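# Rotate backboard clips outward into the frame groove

## Task

Swing each metal clip on the backboard outward until its free tip is seated in the groove cut into the frame's inner wall, so every clip keeps the backboard held in place.

## Robot and tools

Robot: two arms, left_arm and right_arm. Each base sits on a tilted plate, and both plates hang from one metal frame behind the arms. For clearance warnings, a plate and its half of the frame count as part of that arm. Calibrated root-link poses: left_arm at (-0.044, +0.234, +0.186) m, right_arm at (+0.040, -0.146, +0.186) m. Each gripper has two fingers that point along its +z axis and spread apart along its y axis. The reported hand point (pinch link) lies between the pads, about 1 cm short of the fingertips.

Scene frame: the origin is at table-top height, halfway between the two nominal bases. +z is up, +x reaches out over the table, and +y is the left_arm side. Image left and right do not match these arm names. All hand positions (metres) and quaternions (wxyz) are in this frame. They can be a few centimetres off, more when the arm is stretched out.

Row layout: every row is one flat list of 14 numbers, each in [-1, 1], and both arms are always included. The first 7 are left_arm: shoulder (joint2), elbow (joint3), waist (joint1), wrist pitch (joint4), wrist yaw (joint5), wrist roll (joint6), then the gripper opening. The last 7 are the same for right_arm. The six joint numbers are offsets, not angles. They are measured from the Joint targets in force when the action or move begins, not from the previous row, so sending the same offset again moves the joint further. Scale: 1.0 equals 1.202 rad for the waist, 1.258 for the shoulder, 1.3 for the elbow, 2.073 for wrist pitch, and 2.022 for wrist yaw and for wrist roll. The opening number is absolute: +1 is fully open, -1 is shut. To leave an arm unchanged, send 0 for its joints and repeat its current opening; a 0 opening is a real command to half-close.

Joint ranges (rad): waist -2.618 to 3.054, shoulder 0 to 3.142, elbow 0 to 3.142, wrist pitch -1.571 to 1.571, wrist yaw -1.571 to 1.571, wrist roll -2.094 to 2.094. An action that pushes any joint more than 0.059 rad past its range is rejected for both arms. A malformed first action rejects the whole call. Joint speed is capped, and each step's target cannot run far ahead of the measured angle. A target set that would shift a gripper by more than 200 mm is scaled back.

Tools:
- execute_actions(actions, cameras): actions is a list of at most 15 actions. Each action is a table of up to 15 rows, one row per 1/30 s control step, and lasts 15 steps (0.5 s). A short table keeps its final row until the 15 steps are done. An empty list just reports the current state.
- move(target, speed, blend, opening_speed, blocking, cameras): target is one 14-number row, or a list of up to 15 rows. Every row is an offset from the same starting Joint targets, not from the row before it. The joints travel together, so the hand usually follows a curve. speed is the top rate in rad/s of the joint with the farthest to go: 0.01 to 2, default 0.5. You can give one value, or one per target. blend (rad) rounds the corners at intermediate targets; 0 means stop at each one. opening_speed is how fast the gripper command changes, per second on the -1..1 scale, minimum 0.2; use a slow value when closing on anything fragile. With blocking=false the call returns after about 0.5 s while the motion continues. A move does not avoid obstacles or the other arm. Faster moves and targets set deeper past a contact produce harder impacts and presses. The result adds a "move:" line with the outcome (done, off_target, moving, held, fault), a limits=held flag, and the joint that missed its target worst, with the amount.
- wait(seconds 0 to 10): lets time run while holding the last command. Any running move keeps going.
- stop(): brakes a running move. Fast moves need room to brake.
- zoom_image(camera, region [x0, y0, x1, y1] in pixels, no larger than 504x504): camera is one of cam_high, cam_left_wrist, cam_right_wrist.
- read_manual(section): returns licence texts only.
- finished_scene(scene): ends scene 1 or 2 for good. The goal must already hold with the robot let go.

Cameras: cam_high and cam_low are 504x504; cam_left_wrist and cam_right_wrist are 672x504 fisheye. The cameras parameter picks which ones come back: [] for none, null or ["all"] for all. An unknown name invalidates the call. Wrist images can trail the arm while it is moving.

Result lines: Joint positions (rad, then the finger gap in m, 0.094 when fully open) and Joint velocities, in the joint order above. Joint torques come in the same order; the first three per arm wrap around at ±28 N m. Joint targets is the base for your next offsets. Tool commands shows the current gripper commands. grip_measured is the opening on the command scale. A "joint sent to its limit" line means a joint was clipped at its real end, which can differ from the listed one by up to 0.059 rad. "joint command not followed" means the clearance check altered some targets. MOTOR HOT appears from 75 °C. At 90 °C an over-temperature fault folds that arm away for the rest of the scene, and at 100 °C it drops.

Gripping: the squeeze force is about 50-64 N per pad. To release, command an opening well above grip_measured. If an arm is stuck pressing against something, command its targets back past its measured positions.

Avoid: knocking anything off the table, dropping parts or releasing them while they move, slamming or pressing hard against objects, arm-to-arm contact (which can end the scene), and holding stretched poses or pushing into obstacles for long (heat).

Each tool is called as name(argument=value, ...), one argument or row to a line, values as JSON.

## Session

execute_actions(
  actions=[],
)

Scene clock: 0.00 s.
left_arm: end_effector_position=(+0.3618, -0.0223, +0.2298) grip_measured=+1.000 end_effector_quat_wxyz=(+0.009, +0.427, +0.904, +0.011) | right_arm: end_effector_position=(+0.6099, -0.4499, +0.3889) grip_measured=+1.000 end_effector_quat_wxyz=(+0.373, -0.115, +0.916, -0.090)
Joint names: [shoulder, elbow, waist, wrist pitch, wrist yaw, wrist roll]
Joint positions: left_arm=[2.12 2.084 -0.923 -1.404 -0.644 -0.023 0.094] | right_arm=[1.612 2.342 -0.725 -0.939 -0.492 -0.672 0.094]
Joint velocities: within noise
Joint torques (N m): no reading
Motor temperatures (°C): left_arm=[47 36 31 31 33 30 29] | right_arm=[37 32 33 30 34 33 31]
Heat: left arm: 47 °C; right arm: 37 °C.
Joint targets: left_arm=[2.118 2.087 -0.932 -1.406 -0.644 -0.023] | right_arm=[1.607 2.347 -0.726 -0.947 -0.498 -0.671]
Tool commands: left_gripper/opening=+1.0 right_gripper/opening=+1.0
camera_calibration:
cam_left_wrist: T_world_to_cam=[[-0.799765, -0.592828, -0.0945034, 0.305407], [-0.587438, 0.740425, 0.326629, 0.189021], [-0.123662, 0.316741, -0.940416, 0.364142], [0, 0, 0, 1]] pos_world=[0.400322, -0.0742408, 0.309567]
cam_right_wrist: T_world_to_cam=[[0.161822, -0.974771, 0.153736, -0.588159], [-0.895201, -0.21056, -0.392785, 0.640284], [0.415246, -0.0740633, -0.906689, 0.170315], [0, 0, 0, 1]] pos_world=[0.597637, -0.425889, 0.496337]

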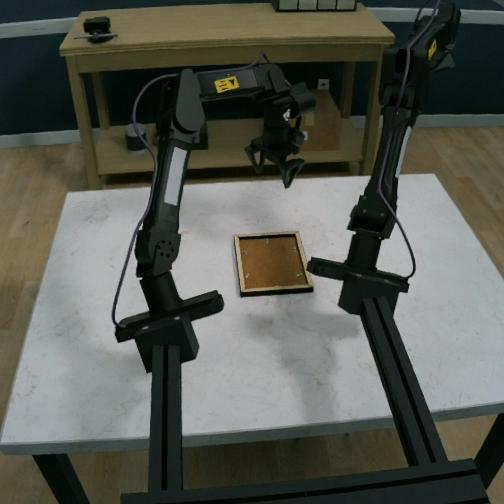

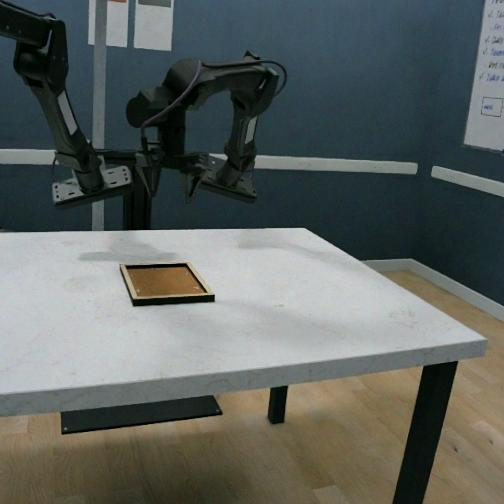

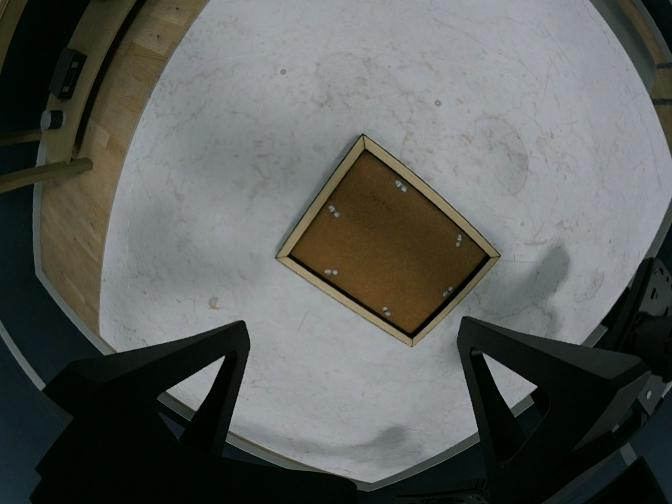

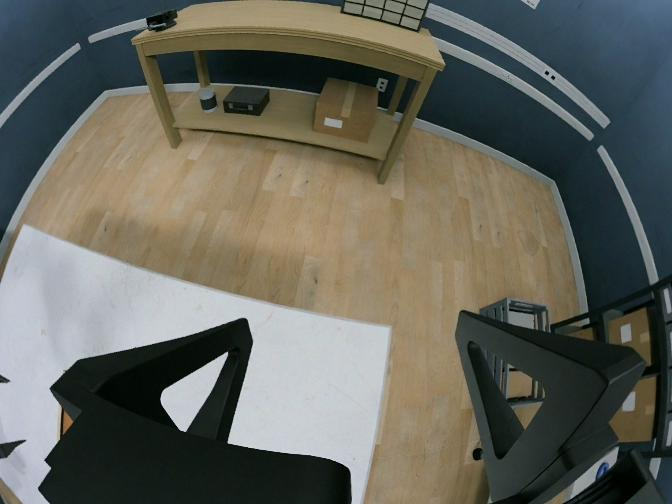

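move(
  target=[
    [-0.491,0,0,0,0,0,-0.36,0,0,0,0,0,0,-0.6],
    [-0.491,0,0.835,0,0,0,-0.36,0,0,1.0,0,0,0,-0.6],
    [-0.706,-0.792,0.835,0.378,0.05,-0.325,-0.36,0,-0.4,1.0,0.125,0.524,0.573,-0.6],
  ],
  speed=0.9,
  cameras=["cam_high"],
)

Scene clock: 35.13 s.
left_arm: end_effector_position=(+0.3512, +0.3698, +0.1608) grip_measured=-0.357 end_effector_quat_wxyz=(+0.119, -0.406, +0.897, +0.127) | right_arm: end_effector_position=(+0.6352, -0.0965, +0.3072) grip_measured=-0.598 end_effector_quat_wxyz=(+0.282, +0.223, +0.928, +0.098)
Joint names: [shoulder, elbow, waist, wrist pitch, wrist yaw, wrist roll]
Joint positions: left_arm=[1.252 1.071 0.067 -0.632 -0.548 -0.67 0.03] | right_arm=[1.612 1.843 0.464 -0.699 0.552 0.481 0.019]
Joint velocities: within noise
Joint torques (N m): left_arm=[-11.06 4.38 -0.51 0.96 -0.06 -0.09] | right_arm=[-11.37 5.55 3.95 1.36 0.12 0.03]
Motor temperatures (°C): left_arm=[54 37 34 31 33 30 29] | right_arm=[51 36 33 34 34 33 31]
Heat: left arm: 54 °C; right arm: 51 °C.
Joint targets: left_arm=[1.230 1.057 0.071 -0.622 -0.543 -0.680] | right_arm=[1.607 1.827 0.476 -0.688 0.561 0.488]
move: done
Images, in order (width x height): cam_high 504x504.

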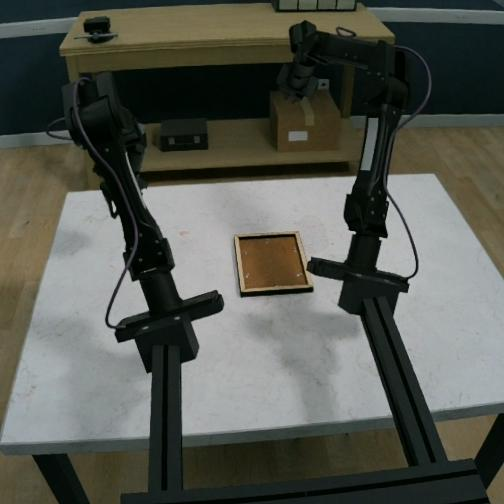

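move(
  target=[0,0,0,0,0,0,-0.36,-0.0024,-0.6077,0.138,0,0,0,-0.6],
  speed=0.8,
  cameras=["cam_right_wrist","cam_high"],
)

zoom_image(
  camera="cam_right_wrist",
  region=[200, 100, 480, 400],
)

Scene clock: 42.67 s.
left_arm: end_effector_position=(+0.3514, +0.3697, +0.1608) grip_measured=-0.357 end_effector_quat_wxyz=(+0.120, -0.406, +0.897, +0.126) | right_arm: end_effector_position=(+0.3754, -0.0245, +0.1211) grip_measured=-0.598 end_effector_quat_wxyz=(+0.002, -0.030, +1.000, -0.003)
Joint names: [shoulder, elbow, waist, wrist pitch, wrist yaw, wrist roll]
Joint positions: left_arm=[1.252 1.071 0.067 -0.631 -0.547 -0.671 0.03] | right_arm=[1.612 1.046 0.623 -0.688 0.557 0.482 0.019]
Joint velocities: within noise
Joint torques (N m): left_arm=[-11.04 4.4 -0.47 0.95 -0.08 -0.07] | right_arm=[-8.62 4.26 4.92 0.47 0.03 0.08]
Motor temperatures (°C): left_arm=[55 37 33 32 33 30 29] | right_arm=[50 36 34 33 34 33 31]
Heat: left arm: 55 °C; right arm: 50 °C.
Joint targets: left_arm=[1.230 1.057 0.071 -0.622 -0.543 -0.680] | right_arm=[1.604 1.037 0.642 -0.687 0.561 0.488]
move: done
camera_calibration:
cam_right_wrist: T_world_to_cam=[[0.00306318, -0.997107, -0.0759494, -0.00747702], [-0.942354, -0.0282914, 0.333418, 0.348963], [-0.334602, 0.0705499, -0.939715, 0.345459], [0, 0, 0, 1]] pos_world=[0.444461, -0.0219548, 0.207714]
Images, in order (width x height): cam_high 504x504, cam_right_wrist 672x504.

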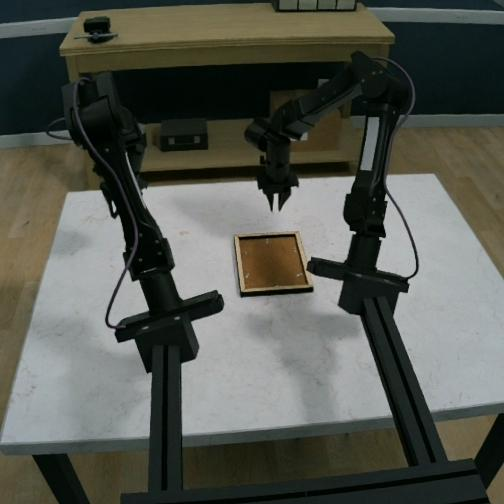

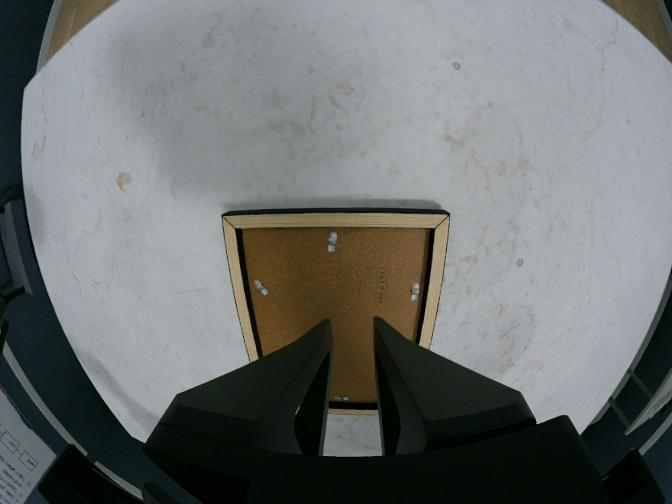

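Scaled by 1.680 from the camera's 672x504 image, which has a finer 960x720 frame.

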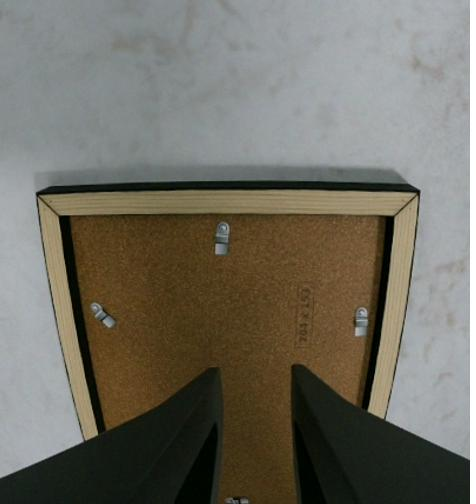

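zoom_image(
  camera="cam_right_wrist",
  region=[300, 220, 380, 280],
)

zoom_image(
  camera="cam_right_wrist",
  region=[230, 260, 310, 320],
)

zoom_image(
  camera="cam_right_wrist",
  region=[385, 260, 465, 320],
)

Scaled by 6.300 from the camera's 672x504 image, which has a finer 960x720 frame.

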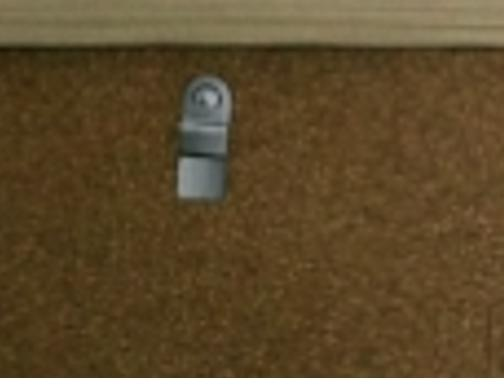

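Scaled by 6.300 from the camera's 672x504 image, which has a finer 960x720 frame.

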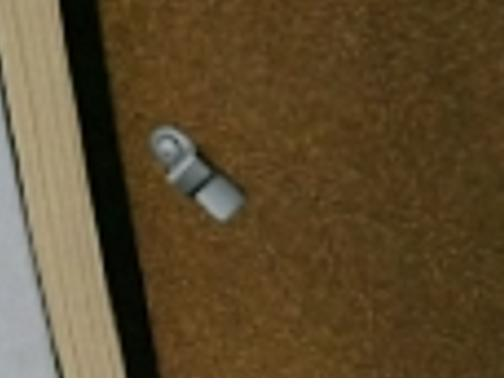

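Scaled by 6.300 from the camera's 672x504 image, which has a finer 960x720 frame.

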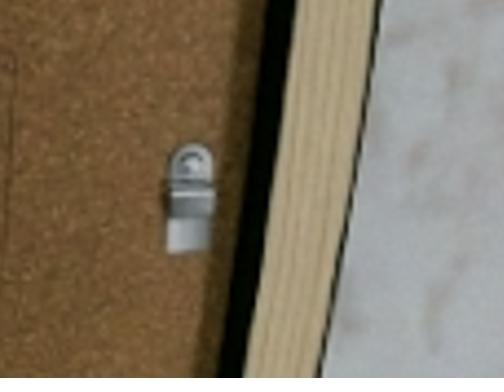

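move(
  target=[0,0,0,0,0,0,-0.36,-0.097,-0.2046,0.1223,0.0328,0.0183,0.1103,-0.6],
  speed=0.5,
  cameras=["cam_right_wrist"],
)

zoom_image(
  camera="cam_right_wrist",
  region=[200, 140, 340, 280],
)

zoom_image(
  camera="cam_right_wrist",
  region=[340, 140, 480, 280],
)

zoom_image(
  camera="cam_right_wrist",
  region=[220, 260, 340, 380],
)

zoom_image(
  camera="cam_right_wrist",
  region=[340, 260, 460, 380],
)

Scene clock: 103.30 s.
left_arm: end_effector_position=(+0.3514, +0.3697, +0.1608) grip_measured=-0.357 end_effector_quat_wxyz=(+0.120, -0.406, +0.897, +0.126) | right_arm: end_effector_position=(+0.2985, -0.0217, +0.1230) grip_measured=-0.598 end_effector_quat_wxyz=(-0.004, -0.008, +1.000, -0.002)
Joint names: [shoulder, elbow, waist, wrist pitch, wrist yaw, wrist roll]
Joint positions: left_arm=[1.252 1.071 0.067 -0.631 -0.547 -0.671 0.03] | right_arm=[1.504 0.783 0.772 -0.636 0.587 0.702 0.019]
Joint velocities: within noise
Joint torques (N m): left_arm=[-11.03 4.38 -0.47 0.94 -0.09 -0.07] | right_arm=[-7.86 3.9 4.18 0.54 0.11 0.07]
Motor temperatures (°C): left_arm=[58 37 32 32 33 30 29] | right_arm=[45 34 35 32 34 33 31]
Heat: left arm: 58 °C; right arm: 45 °C.
Joint targets: left_arm=[1.230 1.057 0.071 -0.622 -0.543 -0.680] | right_arm=[1.482 0.771 0.789 -0.620 0.598 0.711]
move: done
camera_calibration:
cam_right_wrist: T_world_to_cam=[[-0.0414658, -0.996122, -0.0775966, 0.00919636], [-0.93862, 0.0122175, 0.344738, 0.27426], [-0.342453, 0.0871285, -0.935486, 0.323446], [0, 0, 0, 1]] pos_world=[0.368572, -0.0223714, 0.208745]
Images, in order (width x height): cam_right_wrist 672x504.

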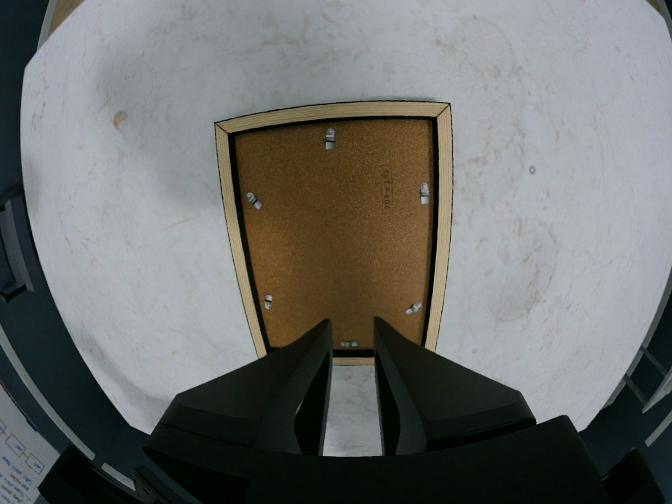

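Scaled by 3.600 from the camera's 672x504 image, which has a finer 960x720 frame.

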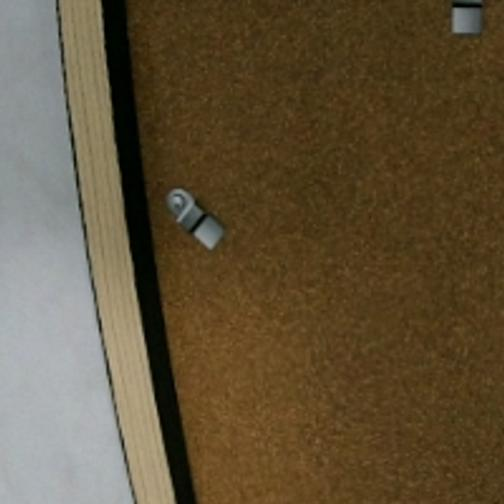

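Scaled by 3.600 from the camera's 672x504 image, which has a finer 960x720 frame.

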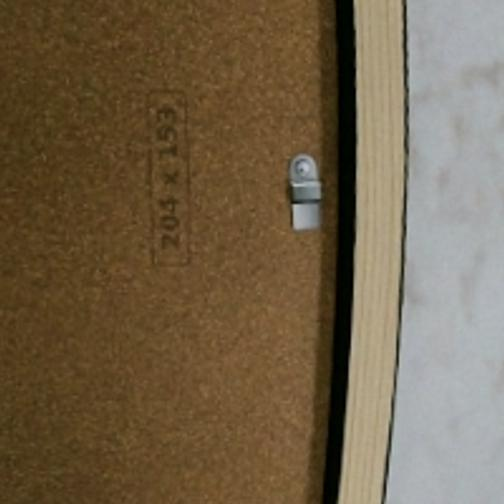

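Scaled by 4.200 from the camera's 672x504 image, which has a finer 960x720 frame.

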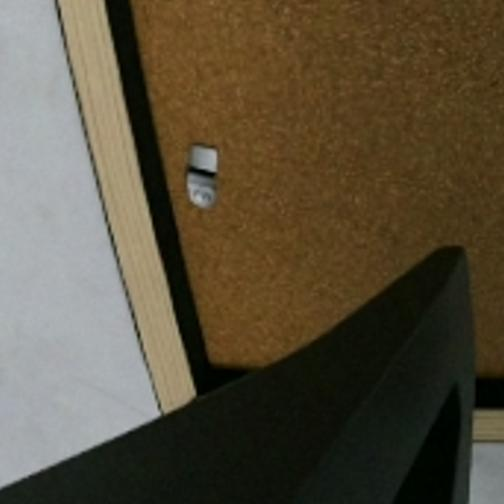

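Scaled by 4.200 from the camera's 672x504 image, which has a finer 960x720 frame.

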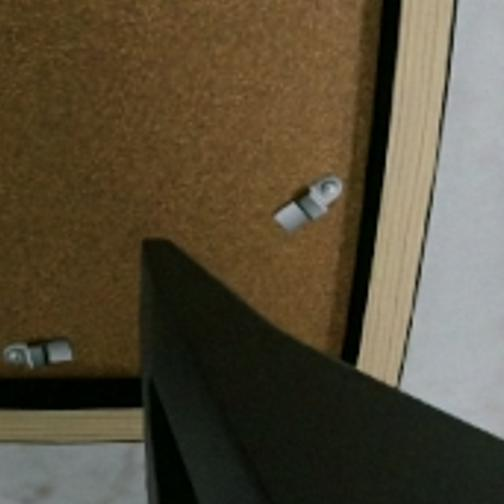

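move(
  target=[0,0,0,0,0,0,-0.36,0.1057,-0.0692,-0.3677,0.1959,-0.0791,-0.2339,-0.235],
  speed=0.5,
  cameras=["cam_right_wrist"],
)

zoom_image(
  camera="cam_right_wrist",
  region=[250, 220, 450, 370],
)

Scene clock: 188.47 s.
left_arm: end_effector_position=(+0.3514, +0.3697, +0.1608) grip_measured=-0.357 end_effector_quat_wxyz=(+0.120, -0.406, +0.897, +0.126) | right_arm: end_effector_position=(+0.3306, -0.0835, +0.0394) grip_measured=-0.237 end_effector_quat_wxyz=(-0.009, -0.009, +1.000, -0.001)
Joint names: [shoulder, elbow, waist, wrist pitch, wrist yaw, wrist roll]
Joint positions: left_arm=[1.252 1.071 0.067 -0.631 -0.547 -0.671 0.03] | right_arm=[1.597 0.691 0.352 -0.231 0.445 0.247 0.036]
Joint velocities: within noise
Joint torques (N m): left_arm=[-11.04 4.42 -0.5 0.95 -0.09 -0.07] | right_arm=[-5.79 2.58 2.13 0.6 -0.07 -0.09]
Motor temperatures (°C): left_arm=[59 37 32 33 33 30 29] | right_arm=[42 33 35 31 34 33 31]
Heat: left arm: 59 °C; right arm: 42 °C.
Joint targets: left_arm=[1.230 1.057 0.071 -0.622 -0.543 -0.680] | right_arm=[1.615 0.680 0.347 -0.214 0.439 0.238]
move: done
camera_calibration:
cam_right_wrist: T_world_to_cam=[[-0.0400057, -0.996116, -0.0784387, -0.0579831], [-0.93539, 0.00973183, 0.353485, 0.332406], [-0.351349, 0.0875122, -0.932146, 0.264476], [0, 0, 0, 1]] pos_world=[0.401532, -0.0841377, 0.124482]
Images, in order (width x height): cam_right_wrist 672x504.

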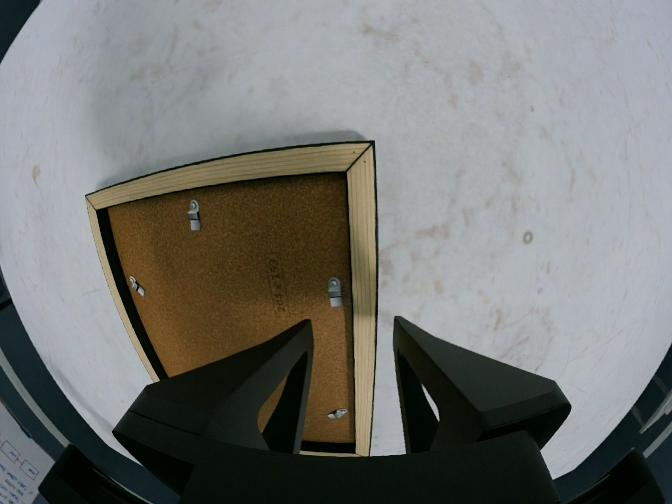

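Scaled by 2.520 from the camera's 672x504 image, which has a finer 960x720 frame.

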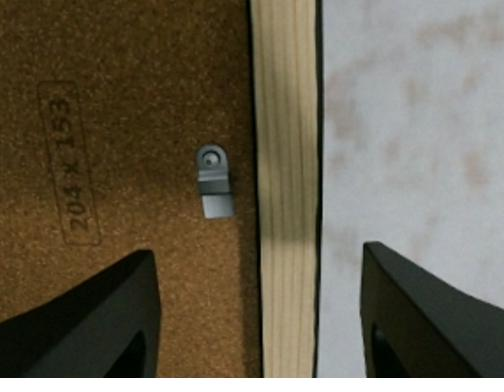

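move(
  target=[0,0,0,0,0,0,-0.36,0.0553,0.0254,-0.0141,0.0334,-0.003,-0.0066,-0.26],
  speed=0.08,
  cameras=["cam_right_wrist"],
)

zoom_image(
  camera="cam_right_wrist",
  region=[250, 220, 450, 370],
)

Scene clock: 209.10 s.
left_arm: end_effector_position=(+0.3514, +0.3697, +0.1608) grip_measured=-0.357 end_effector_quat_wxyz=(+0.120, -0.406, +0.897, +0.126) | right_arm: end_effector_position=(+0.3330, -0.0794, +0.0244) grip_measured=-0.258 end_effector_quat_wxyz=(-0.007, -0.009, +1.000, +0.000)
Joint names: [shoulder, elbow, waist, wrist pitch, wrist yaw, wrist roll]
Joint positions: left_arm=[1.252 1.071 0.067 -0.631 -0.547 -0.671 0.03] | right_arm=[1.665 0.7 0.339 -0.162 0.439 0.233 0.035]
Joint velocities: within noise
Joint torques (N m): left_arm=[-11.04 4.41 -0.46 0.95 -0.09 -0.08] | right_arm=[-5.91 4.36 2.03 0.61 -0.08 -0.11]
Motor temperatures (°C): left_arm=[59 37 32 33 33 30 29] | right_arm=[40 33 34 31 34 33 31]
Heat: left arm: 59 °C; right arm: 40 °C.
Joint targets: left_arm=[1.230 1.057 0.071 -0.622 -0.543 -0.680] | right_arm=[1.685 0.714 0.330 -0.144 0.432 0.225]
move: done
camera_calibration:
cam_right_wrist: T_world_to_cam=[[-0.0413174, -0.995906, -0.0804016, -0.0544303], [-0.93671, 0.0106096, 0.349947, 0.340481], [-0.347661, 0.0897719, -0.933313, 0.250002], [0, 0, 0, 1]] pos_world=[0.403598, -0.0802629, 0.109803]
Images, in order (width x height): cam_right_wrist 672x504.

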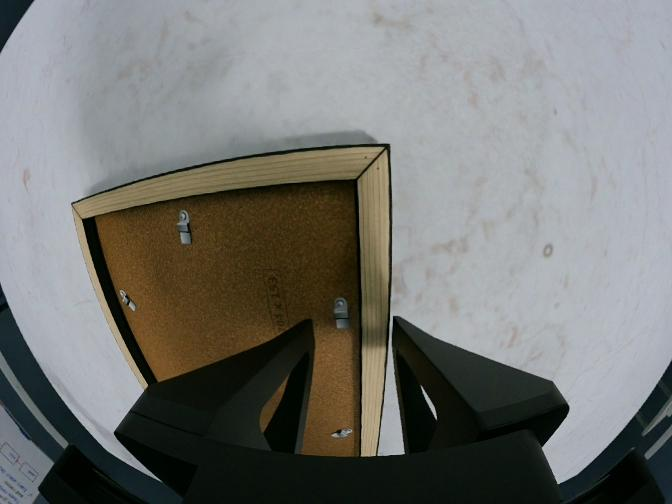

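Scaled by 2.520 from the camera's 672x504 image, which has a finer 960x720 frame.

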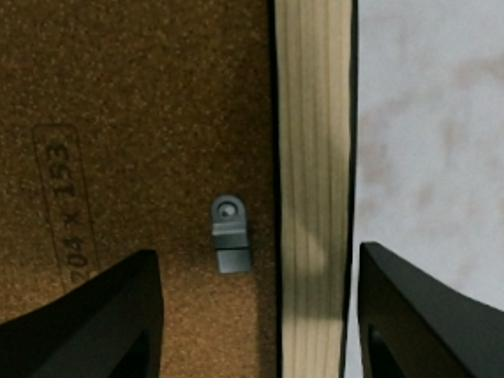

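move(
  target=[0,0,0,0,0,0,-0.36,0.0152,0,-0.01,0.0123,-0.0022,-0.0064,-0.26],
  speed=0.04,
  cameras=["cam_right_wrist"],
)

zoom_image(
  camera="cam_right_wrist",
  region=[250, 220, 450, 370],
)

Scene clock: 222.67 s.
left_arm: end_effector_position=(+0.3514, +0.3697, +0.1608) grip_measured=-0.357 end_effector_quat_wxyz=(+0.120, -0.406, +0.897, +0.126) | right_arm: end_effector_position=(+0.3339, -0.0805, +0.0192) grip_measured=-0.258 end_effector_quat_wxyz=(-0.006, -0.009, +1.000, -0.001)
Joint names: [shoulder, elbow, waist, wrist pitch, wrist yaw, wrist roll]
Joint positions: left_arm=[1.252 1.071 0.067 -0.631 -0.547 -0.671 0.03] | right_arm=[1.683 0.7 0.326 -0.136 0.434 0.22 0.035]
Joint velocities: within noise
Joint torques (N m): left_arm=[-11 4.4 -0.46 0.95 -0.09 -0.07] | right_arm=[-5.85 4.15 2.06 0.55 -0.07 -0.13]
Motor temperatures (°C): left_arm=[59 37 32 33 33 30 29] | right_arm=[40 33 34 31 34 33 31]
Heat: left arm: 59 °C; right arm: 40 °C.
Joint targets: left_arm=[1.230 1.057 0.071 -0.622 -0.543 -0.680] | right_arm=[1.704 0.714 0.318 -0.119 0.428 0.212]
move: done
camera_calibration:
cam_right_wrist: T_world_to_cam=[[-0.0410708, -0.995964, -0.0798055, -0.0560396], [-0.937333, 0.0107466, 0.348268, 0.343379], [-0.346005, 0.089108, -0.933992, 0.244892], [0, 0, 0, 1]] pos_world=[0.404293, -0.0813255, 0.104667]
Images, in order (width x height): cam_right_wrist 672x504.

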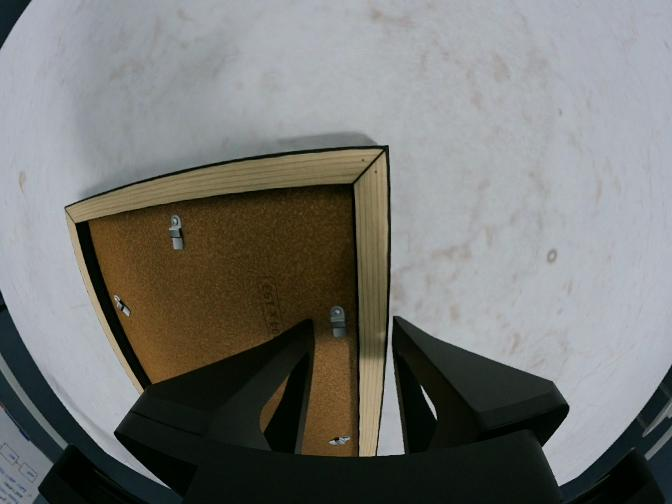

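Scaled by 2.520 from the camera's 672x504 image, which has a finer 960x720 frame.

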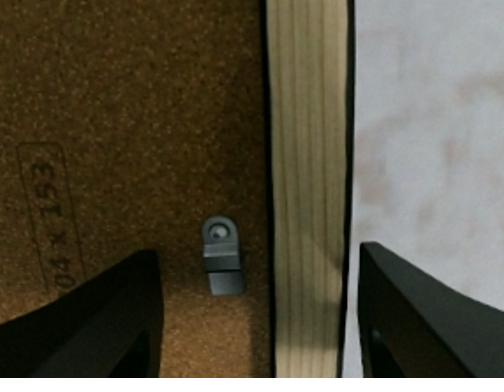

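move(
  target=[0,0,0,0,0,0,-0.36,0.0075,-0.023,-0.0022,0.0052,-0.0005,-0.0015,-0.30],
  speed=0.03,
  opening_speed=0.25,
  cameras=["cam_right_wrist"],
)

zoom_image(
  camera="cam_right_wrist",
  region=[250, 220, 450, 370],
)

Scene clock: 233.70 s.
left_arm: end_effector_position=(+0.3514, +0.3697, +0.1608) grip_measured=-0.357 end_effector_quat_wxyz=(+0.120, -0.406, +0.897, +0.126) | right_arm: end_effector_position=(+0.3339, -0.0794, +0.0172) grip_measured=-0.298 end_effector_quat_wxyz=(-0.006, -0.010, +1.000, +0.000)
Joint names: [shoulder, elbow, waist, wrist pitch, wrist yaw, wrist roll]
Joint positions: left_arm=[1.252 1.071 0.067 -0.631 -0.547 -0.671 0.03] | right_arm=[1.692 0.7 0.326 -0.125 0.433 0.217 0.033]
Joint velocities: within noise
Joint torques (N m): left_arm=[-11.03 4.38 -0.49 0.95 -0.07 -0.07] | right_arm=[-5.86 1.54 1.74 0.63 -0.09 -0.09]
Motor temperatures (°C): left_arm=[59 37 32 33 33 30 29] | right_arm=[40 33 34 31 34 33 31]
Heat: left arm: 59 °C; right arm: 40 °C.
Joint targets: left_arm=[1.230 1.057 0.071 -0.622 -0.543 -0.680] | right_arm=[1.713 0.684 0.315 -0.108 0.427 0.209]
move: done
camera_calibration:
cam_right_wrist: T_world_to_cam=[[-0.0387328, -0.995929, -0.0814003, -0.0558006], [-0.937845, 0.00811582, 0.346959, 0.344062], [-0.344886, 0.0897795, -0.934341, 0.242673], [0, 0, 0, 1]] pos_world=[0.404211, -0.0801529, 0.102822]
Images, in order (width x height): cam_right_wrist 672x504.

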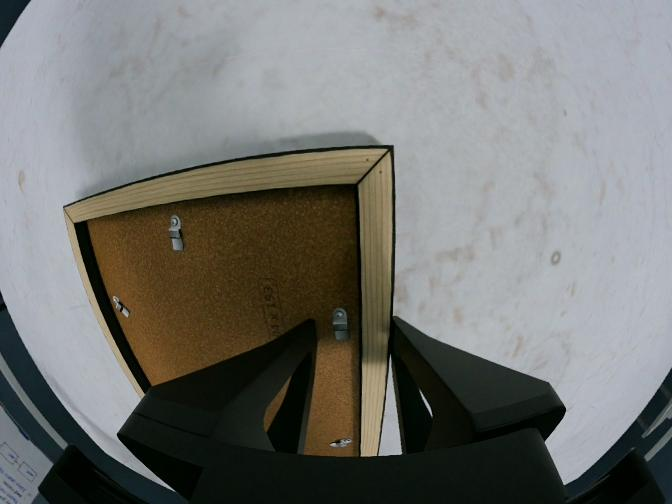

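Scaled by 2.520 from the camera's 672x504 image, which has a finer 960x720 frame.

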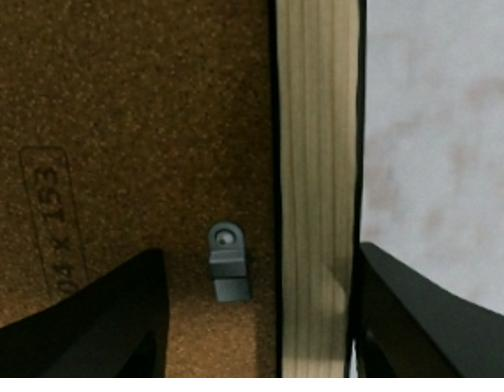

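move(
  target=[0,0,0,0,0,0,-0.36,0.003,-0.007,-0.003,0.0046,-0.0005,-0.0015,-0.27],
  speed=0.03,
  opening_speed=0.25,
  cameras=["cam_right_wrist"],
)

zoom_image(
  camera="cam_right_wrist",
  region=[250, 220, 450, 370],
)

Scene clock: 244.03 s.
left_arm: end_effector_position=(+0.3514, +0.3697, +0.1608) grip_measured=-0.357 end_effector_quat_wxyz=(+0.120, -0.406, +0.897, +0.126) | right_arm: end_effector_position=(+0.3329, -0.0796, +0.0165) grip_measured=-0.272 end_effector_quat_wxyz=(-0.005, -0.010, +1.000, +0.000)
Joint names: [shoulder, elbow, waist, wrist pitch, wrist yaw, wrist roll]
Joint positions: left_arm=[1.252 1.071 0.067 -0.631 -0.547 -0.671 0.03] | right_arm=[1.692 0.693 0.325 -0.116 0.432 0.214 0.034]
Joint velocities: within noise
Joint torques (N m): left_arm=[-11.03 4.38 -0.5 0.95 -0.09 -0.06] | right_arm=[-5.65 1.35 1.69 0.58 -0.07 -0.15]
Motor temperatures (°C): left_arm=[59 37 32 33 33 30 29] | right_arm=[40 33 34 31 34 33 31]
Heat: left arm: 59 °C; right arm: 40 °C.
Joint targets: left_arm=[1.230 1.057 0.071 -0.622 -0.543 -0.680] | right_arm=[1.717 0.675 0.312 -0.098 0.426 0.206]
move: done
camera_calibration:
cam_right_wrist: T_world_to_cam=[[-0.0386797, -0.995852, -0.082354, -0.0561648], [-0.938429, 0.00788722, 0.345383, 0.343585], [-0.343301, 0.0906426, -0.934841, 0.241268], [0, 0, 0, 1]] pos_world=[0.403085, -0.0805109, 0.102254]
Images, in order (width x height): cam_right_wrist 672x504.

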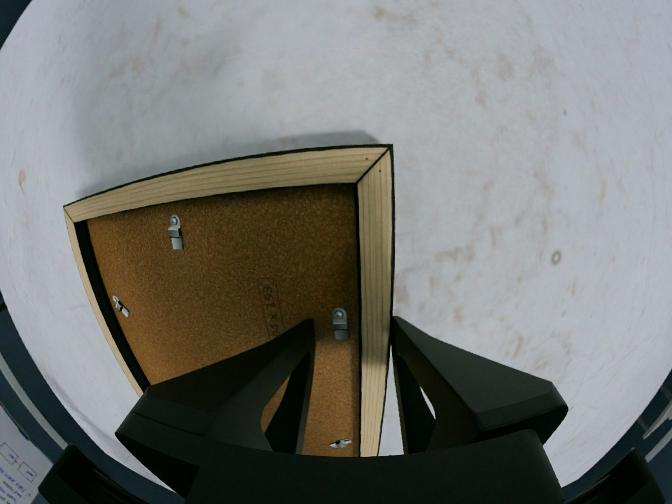

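Scaled by 2.520 from the camera's 672x504 image, which has a finer 960x720 frame.

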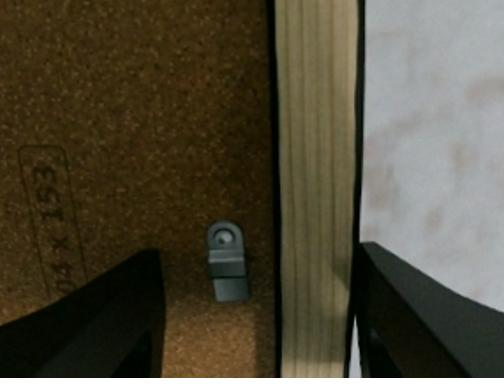

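move(
  target=[0,0,0,0,0,0,-0.36,-0.001,-0.006,0.000,0.002,0,0,-0.33],
  speed=0.03,
  opening_speed=0.25,
  cameras=["cam_right_wrist"],
)

zoom_image(
  camera="cam_right_wrist",
  region=[250, 220, 450, 370],
)

Scene clock: 264.50 s.
left_arm: end_effector_position=(+0.3514, +0.3697, +0.1608) grip_measured=-0.357 end_effector_quat_wxyz=(+0.120, -0.406, +0.897, +0.126) | right_arm: end_effector_position=(+0.3326, -0.0797, +0.0163) grip_measured=-0.327 end_effector_quat_wxyz=(-0.004, -0.010, +1.000, +0.000)
Joint names: [shoulder, elbow, waist, wrist pitch, wrist yaw, wrist roll]
Joint positions: left_arm=[1.252 1.071 0.067 -0.631 -0.547 -0.671 0.03] | right_arm=[1.692 0.689 0.325 -0.11 0.433 0.213 0.032]
Joint velocities: within noise
Joint torques (N m): left_arm=[-11 4.41 -0.5 0.95 -0.09 -0.06] | right_arm=[-5.59 1.09 1.52 0.62 -0.07 -0.13]
Motor temperatures (°C): left_arm=[59 37 32 33 33 30 29] | right_arm=[40 32 34 31 34 33 31]
Heat: left arm: 59 °C; right arm: 40 °C.
Joint targets: left_arm=[1.230 1.057 0.071 -0.622 -0.543 -0.680] | right_arm=[1.716 0.667 0.312 -0.094 0.426 0.205]
move: done
camera_calibration:
cam_right_wrist: T_world_to_cam=[[-0.0383237, -0.99585, -0.0825459, -0.0563624], [-0.939157, 0.00767735, 0.343403, 0.343576], [-0.341344, 0.090684, -0.935554, 0.240306], [0, 0, 0, 1]] pos_world=[0.402539, -0.0805581, 0.102182]
Images, in order (width x height): cam_right_wrist 672x504.

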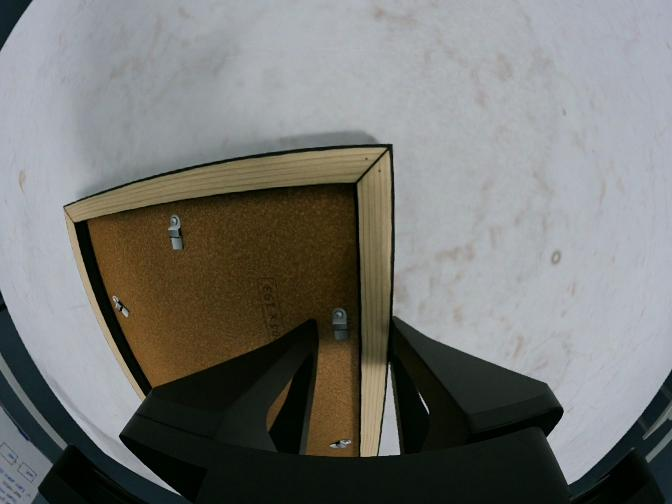

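Scaled by 2.520 from the camera's 672x504 image, which has a finer 960x720 frame.

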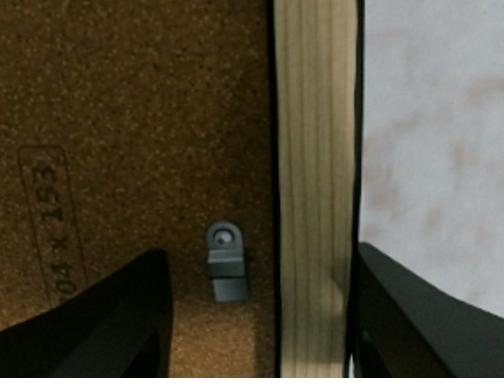

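move(
  target=[
    [0,0,0,0,0,0,-0.36,-0.045,-0.007,-0.002,0,0,0,-0.28],
    [0,0,0,0,0,0,-0.36,-0.002,-0.007,-0.003,0.001,0,-0.001,-0.28],
  ],
  speed=0.05,
  cameras=["cam_right_wrist"],
)

zoom_image(
  camera="cam_right_wrist",
  region=[250, 220, 450, 370],
)

Scene clock: 275.67 s.
left_arm: end_effector_position=(+0.3514, +0.3697, +0.1608) grip_measured=-0.357 end_effector_quat_wxyz=(+0.120, -0.406, +0.897, +0.126) | right_arm: end_effector_position=(+0.3298, -0.0817, +0.0166) grip_measured=-0.282 end_effector_quat_wxyz=(-0.002, -0.007, +1.000, +0.002)
Joint names: [shoulder, elbow, waist, wrist pitch, wrist yaw, wrist roll]
Joint positions: left_arm=[1.252 1.071 0.067 -0.631 -0.547 -0.671 0.03] | right_arm=[1.681 0.67 0.319 -0.095 0.428 0.212 0.034]
Joint velocities: within noise
Joint torques (N m): left_arm=[-11.07 4.38 -0.5 0.94 -0.09 -0.07] | right_arm=[-4.62 1.88 1.88 0.5 -0.03 -0.09]
Motor temperatures (°C): left_arm=[60 37 32 33 33 30 29] | right_arm=[40 32 34 31 34 33 31]
Heat: left arm: 60 °C; right arm: 40 °C.
Joint targets: left_arm=[1.230 1.057 0.071 -0.622 -0.543 -0.680] | right_arm=[1.713 0.658 0.308 -0.092 0.426 0.204]
move: done
camera_calibration:
cam_right_wrist: T_world_to_cam=[[-0.0445394, -0.995298, -0.0860127, -0.0563019], [-0.940378, 0.0127086, 0.339893, 0.341803], [-0.337202, 0.0960232, -0.936523, 0.238881], [0, 0, 0, 1]] pos_world=[0.399467, -0.0833191, 0.102699]
Images, in order (width x height): cam_right_wrist 672x504.

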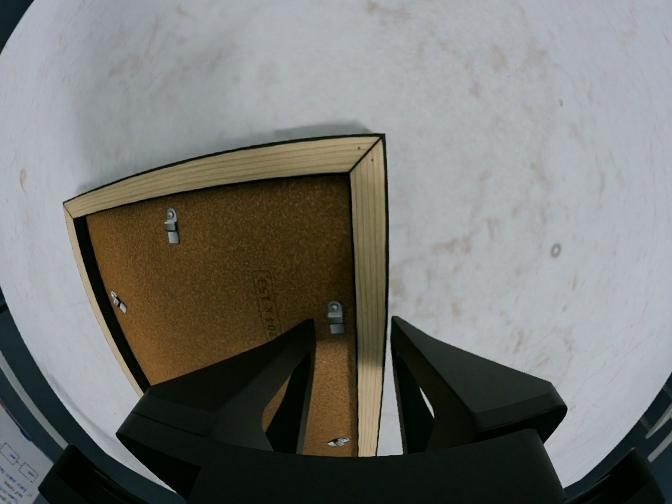

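Scaled by 2.520 from the camera's 672x504 image, which has a finer 960x720 frame.

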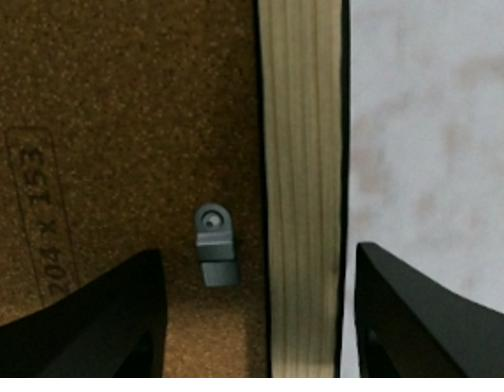

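move(
  target=[0,0,0,0,0,0,-0.36,-0.004,-0.0015,-0.0065,0.0007,-0.0016,-0.004,-0.575],
  speed=0.01,
  opening_speed=0.25,
  cameras=["cam_right_wrist"],
)

zoom_image(
  camera="cam_right_wrist",
  region=[250, 220, 450, 370],
)

Scene clock: 296.53 s.
left_arm: end_effector_position=(+0.3514, +0.3696, +0.1608) grip_measured=-0.357 end_effector_quat_wxyz=(+0.120, -0.406, +0.897, +0.126) | right_arm: end_effector_position=(+0.3293, -0.0852, +0.0166) grip_measured=-0.571 end_effector_quat_wxyz=(-0.002, -0.012, +1.000, -0.006)
Joint names: [shoulder, elbow, waist, wrist pitch, wrist yaw, wrist roll]
Joint positions: left_arm=[1.252 1.071 0.067 -0.631 -0.547 -0.671 0.03] | right_arm=[1.68 0.67 0.318 -0.101 0.443 0.203 0.02]
Joint velocities: within noise
Joint torques (N m): left_arm=[-11.1 4.38 -0.46 0.95 -0.08 -0.07] | right_arm=[-5.05 1.73 1.36 0.55 -0.17 -0.1]
Motor temperatures (°C): left_arm=[60 37 32 33 33 30 29] | right_arm=[40 32 34 31 34 33 31]
Heat: left arm: 60 °C; right arm: 40 °C.
Joint targets: left_arm=[1.230 1.057 0.071 -0.622 -0.543 -0.680] | right_arm=[1.708 0.656 0.300 -0.091 0.423 0.195]
move: done
camera_calibration:
cam_right_wrist: T_world_to_cam=[[-0.0346169, -0.996989, -0.0693914, -0.0634636], [-0.940004, 0.00890107, 0.341047, 0.340931], [-0.339403, 0.0770342, -0.937482, 0.238183], [0, 0, 0, 1]] pos_world=[0.39912, -0.0846553, 0.102614]
Images, in order (width x height): cam_right_wrist 672x504.

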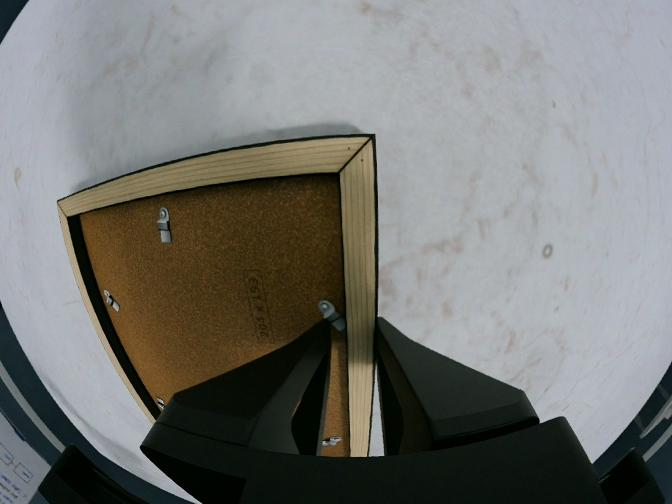

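Scaled by 2.520 from the camera's 672x504 image, which has a finer 960x720 frame.

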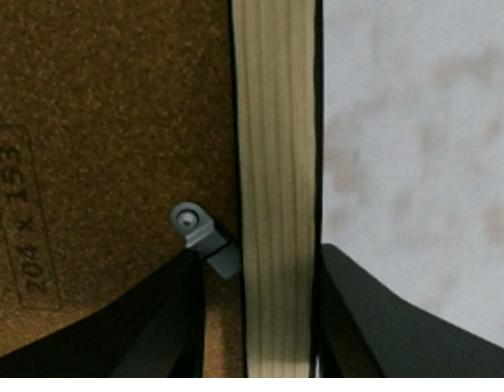

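move(
  target=[0,0,0,0,0,0,-0.36,0.0,0.025,-0.005,-0.008,-0.0013,-0.0035,-0.74],
  speed=0.02,
  opening_speed=0.25,
  cameras=["cam_right_wrist"],
)

zoom_image(
  camera="cam_right_wrist",
  region=[250, 220, 450, 370],
)

Scene clock: 307.17 s.
left_arm: end_effector_position=(+0.3514, +0.3696, +0.1608) grip_measured=-0.357 end_effector_quat_wxyz=(+0.120, -0.406, +0.897, +0.126) | right_arm: end_effector_position=(+0.3298, -0.0886, +0.0170) grip_measured=-0.733 end_effector_quat_wxyz=(-0.007, -0.012, +1.000, -0.012)
Joint names: [shoulder, elbow, waist, wrist pitch, wrist yaw, wrist roll]
Joint positions: left_arm=[1.252 1.071 0.067 -0.631 -0.547 -0.671 0.03] | right_arm=[1.678 0.679 0.311 -0.121 0.449 0.201 0.013]
Joint velocities: within noise
Joint torques (N m): left_arm=[-11.06 4.34 -0.5 0.95 -0.08 -0.07] | right_arm=[-4.89 3.63 1.25 0.6 -0.24 -0.16]
Motor temperatures (°C): left_arm=[60 37 32 33 33 30 29] | right_arm=[40 32 33 31 34 33 31]
Heat: left arm: 60 °C; right arm: 40 °C.
Joint targets: left_arm=[1.230 1.057 0.071 -0.622 -0.543 -0.680] | right_arm=[1.708 0.688 0.294 -0.107 0.420 0.188]
move: done
camera_calibration:
cam_right_wrist: T_world_to_cam=[[-0.0342972, -0.997716, -0.0581969, -0.0672489], [-0.937114, 0.0118671, 0.348823, 0.340428], [-0.347335, 0.0665007, -0.93538, 0.240625], [0, 0, 0, 1]] pos_world=[0.400291, -0.0871369, 0.102413]
Images, in order (width x height): cam_right_wrist 672x504.

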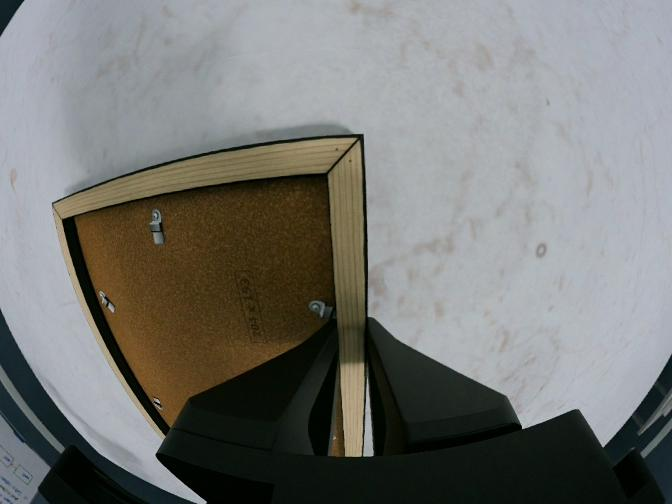

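Scaled by 2.520 from the camera's 672x504 image, which has a finer 960x720 frame.

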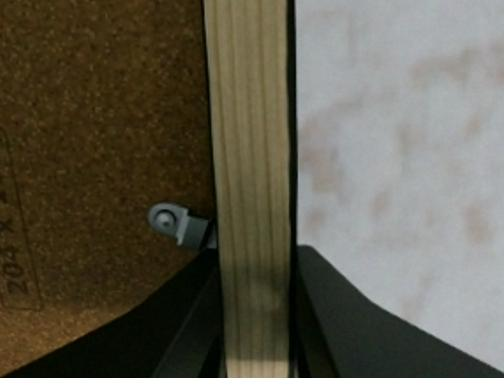

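move(
  target=[
    [0,0,0,0,0,0,-0.36,0,0,0,0,0,0,-0.6],
    [0,0,0,0,0,0,-0.36,-0.045,0.010,0.0,0,0,0,-0.6],
    [0,0,0,0,0,0,-0.36,0.001,0.013,0.0,-0.003,0,0,-0.6],
  ],
  speed=0.05,
  cameras=["cam_right_wrist"],
)

zoom_image(
  camera="cam_right_wrist",
  region=[250, 220, 450, 370],
)

Scene clock: 327.17 s.
left_arm: end_effector_position=(+0.3514, +0.3696, +0.1608) grip_measured=-0.357 end_effector_quat_wxyz=(+0.120, -0.407, +0.897, +0.126) | right_arm: end_effector_position=(+0.3316, -0.0872, +0.0169) grip_measured=-0.602 end_effector_quat_wxyz=(-0.009, -0.011, +1.000, -0.002)
Joint names: [shoulder, elbow, waist, wrist pitch, wrist yaw, wrist roll]
Joint positions: left_arm=[1.252 1.071 0.067 -0.631 -0.547 -0.671 0.03] | right_arm=[1.677 0.687 0.303 -0.128 0.426 0.195 0.019]
Joint velocities: within noise
Joint torques (N m): left_arm=[-11.07 4.37 -0.49 0.95 -0.09 -0.07] | right_arm=[-4.74 4.41 1.83 0.56 -0.07 -0.12]
Motor temperatures (°C): left_arm=[60 37 32 33 33 30 29] | right_arm=[40 33 33 31 34 33 31]
Heat: left arm: 60 °C; right arm: 40 °C.
Joint targets: left_arm=[1.230 1.057 0.071 -0.622 -0.543 -0.680] | right_arm=[1.710 0.705 0.295 -0.113 0.420 0.188]
move: done
camera_calibration:
cam_right_wrist: T_world_to_cam=[[-0.0368657, -0.996358, -0.0768864, -0.064418], [-0.935326, 0.00731245, 0.353712, 0.341012], [-0.351862, 0.0849537, -0.932189, 0.244134], [0, 0, 0, 1]] pos_world=[0.402484, -0.0874171, 0.102006]
Images, in order (width x height): cam_right_wrist 672x504.

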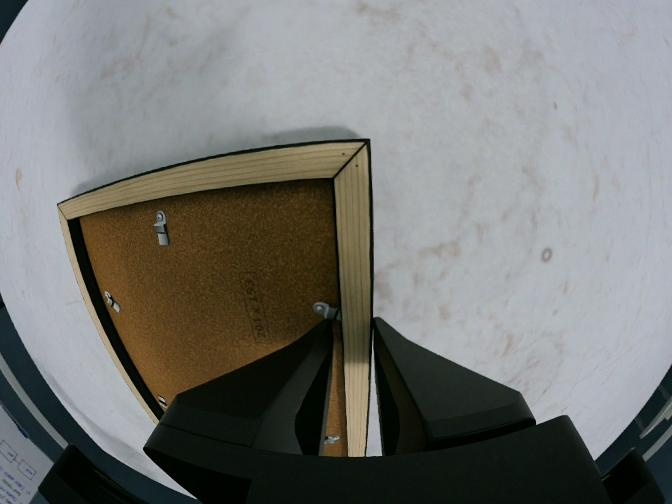

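Scaled by 2.520 from the camera's 672x504 image, which has a finer 960x720 frame.

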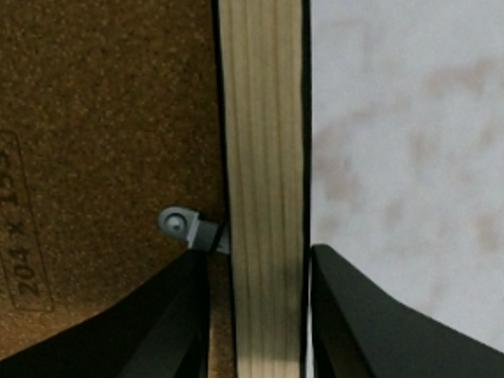

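move(
  target=[0,0,0,0,0,0,-0.36,0.0,0.006,-0.001,-0.002,0,-0.0005,-0.745],
  speed=0.02,
  opening_speed=0.25,
  cameras=["cam_right_wrist"],
)

zoom_image(
  camera="cam_right_wrist",
  region=[280, 270, 390, 350],
)

Scene clock: 334.40 s.
left_arm: end_effector_position=(+0.3514, +0.3696, +0.1608) grip_measured=-0.357 end_effector_quat_wxyz=(+0.120, -0.407, +0.897, +0.126) | right_arm: end_effector_position=(+0.3318, -0.0885, +0.0173) grip_measured=-0.736 end_effector_quat_wxyz=(-0.011, -0.013, +1.000, -0.006)
Joint names: [shoulder, elbow, waist, wrist pitch, wrist yaw, wrist roll]
Joint positions: left_arm=[1.252 1.071 0.067 -0.631 -0.547 -0.671 0.03] | right_arm=[1.678 0.694 0.303 -0.139 0.432 0.195 0.012]
Joint velocities: within noise
Joint torques (N m): left_arm=[-11.06 4.38 -0.46 0.95 -0.09 -0.07] | right_arm=[-4.9 4.63 1.84 0.61 -0.09 -0.1]
Motor temperatures (°C): left_arm=[60 37 32 33 33 30 29] | right_arm=[39 33 33 31 34 33 31]
Heat: left arm: 60 °C; right arm: 39 °C.
Joint targets: left_arm=[1.230 1.057 0.071 -0.622 -0.543 -0.680] | right_arm=[1.709 0.713 0.293 -0.118 0.420 0.187]
move: done
camera_calibration:
cam_right_wrist: T_world_to_cam=[[-0.0339986, -0.997022, -0.0692118, -0.0668209], [-0.933791, 0.00700788, 0.35775, 0.340487], [-0.3562, 0.0767924, -0.931249, 0.245354], [0, 0, 0, 1]] pos_world=[0.403067, -0.0878494, 0.102051]
Images, in order (width x height): cam_right_wrist 672x504.

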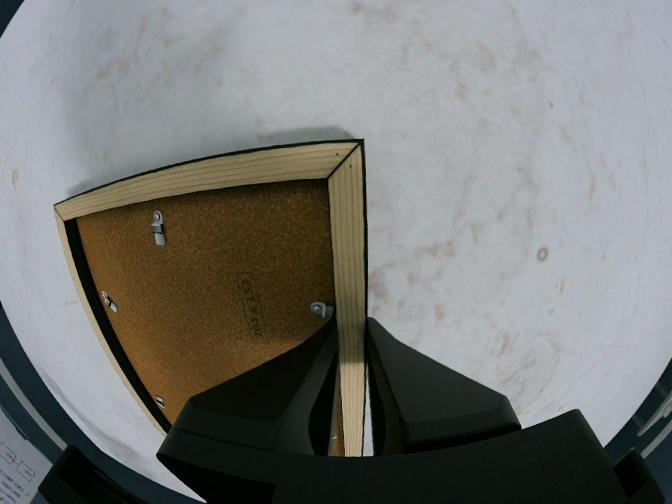

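Scaled by 4.582 from the camera's 672x504 image, which has a finer 960x720 frame.

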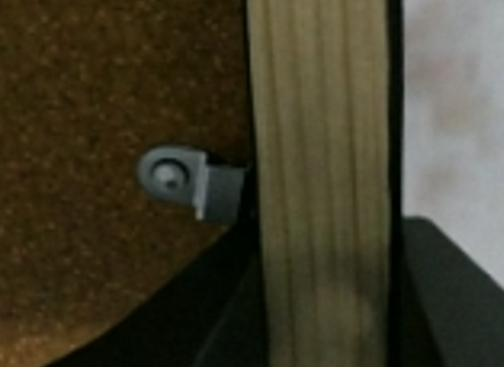

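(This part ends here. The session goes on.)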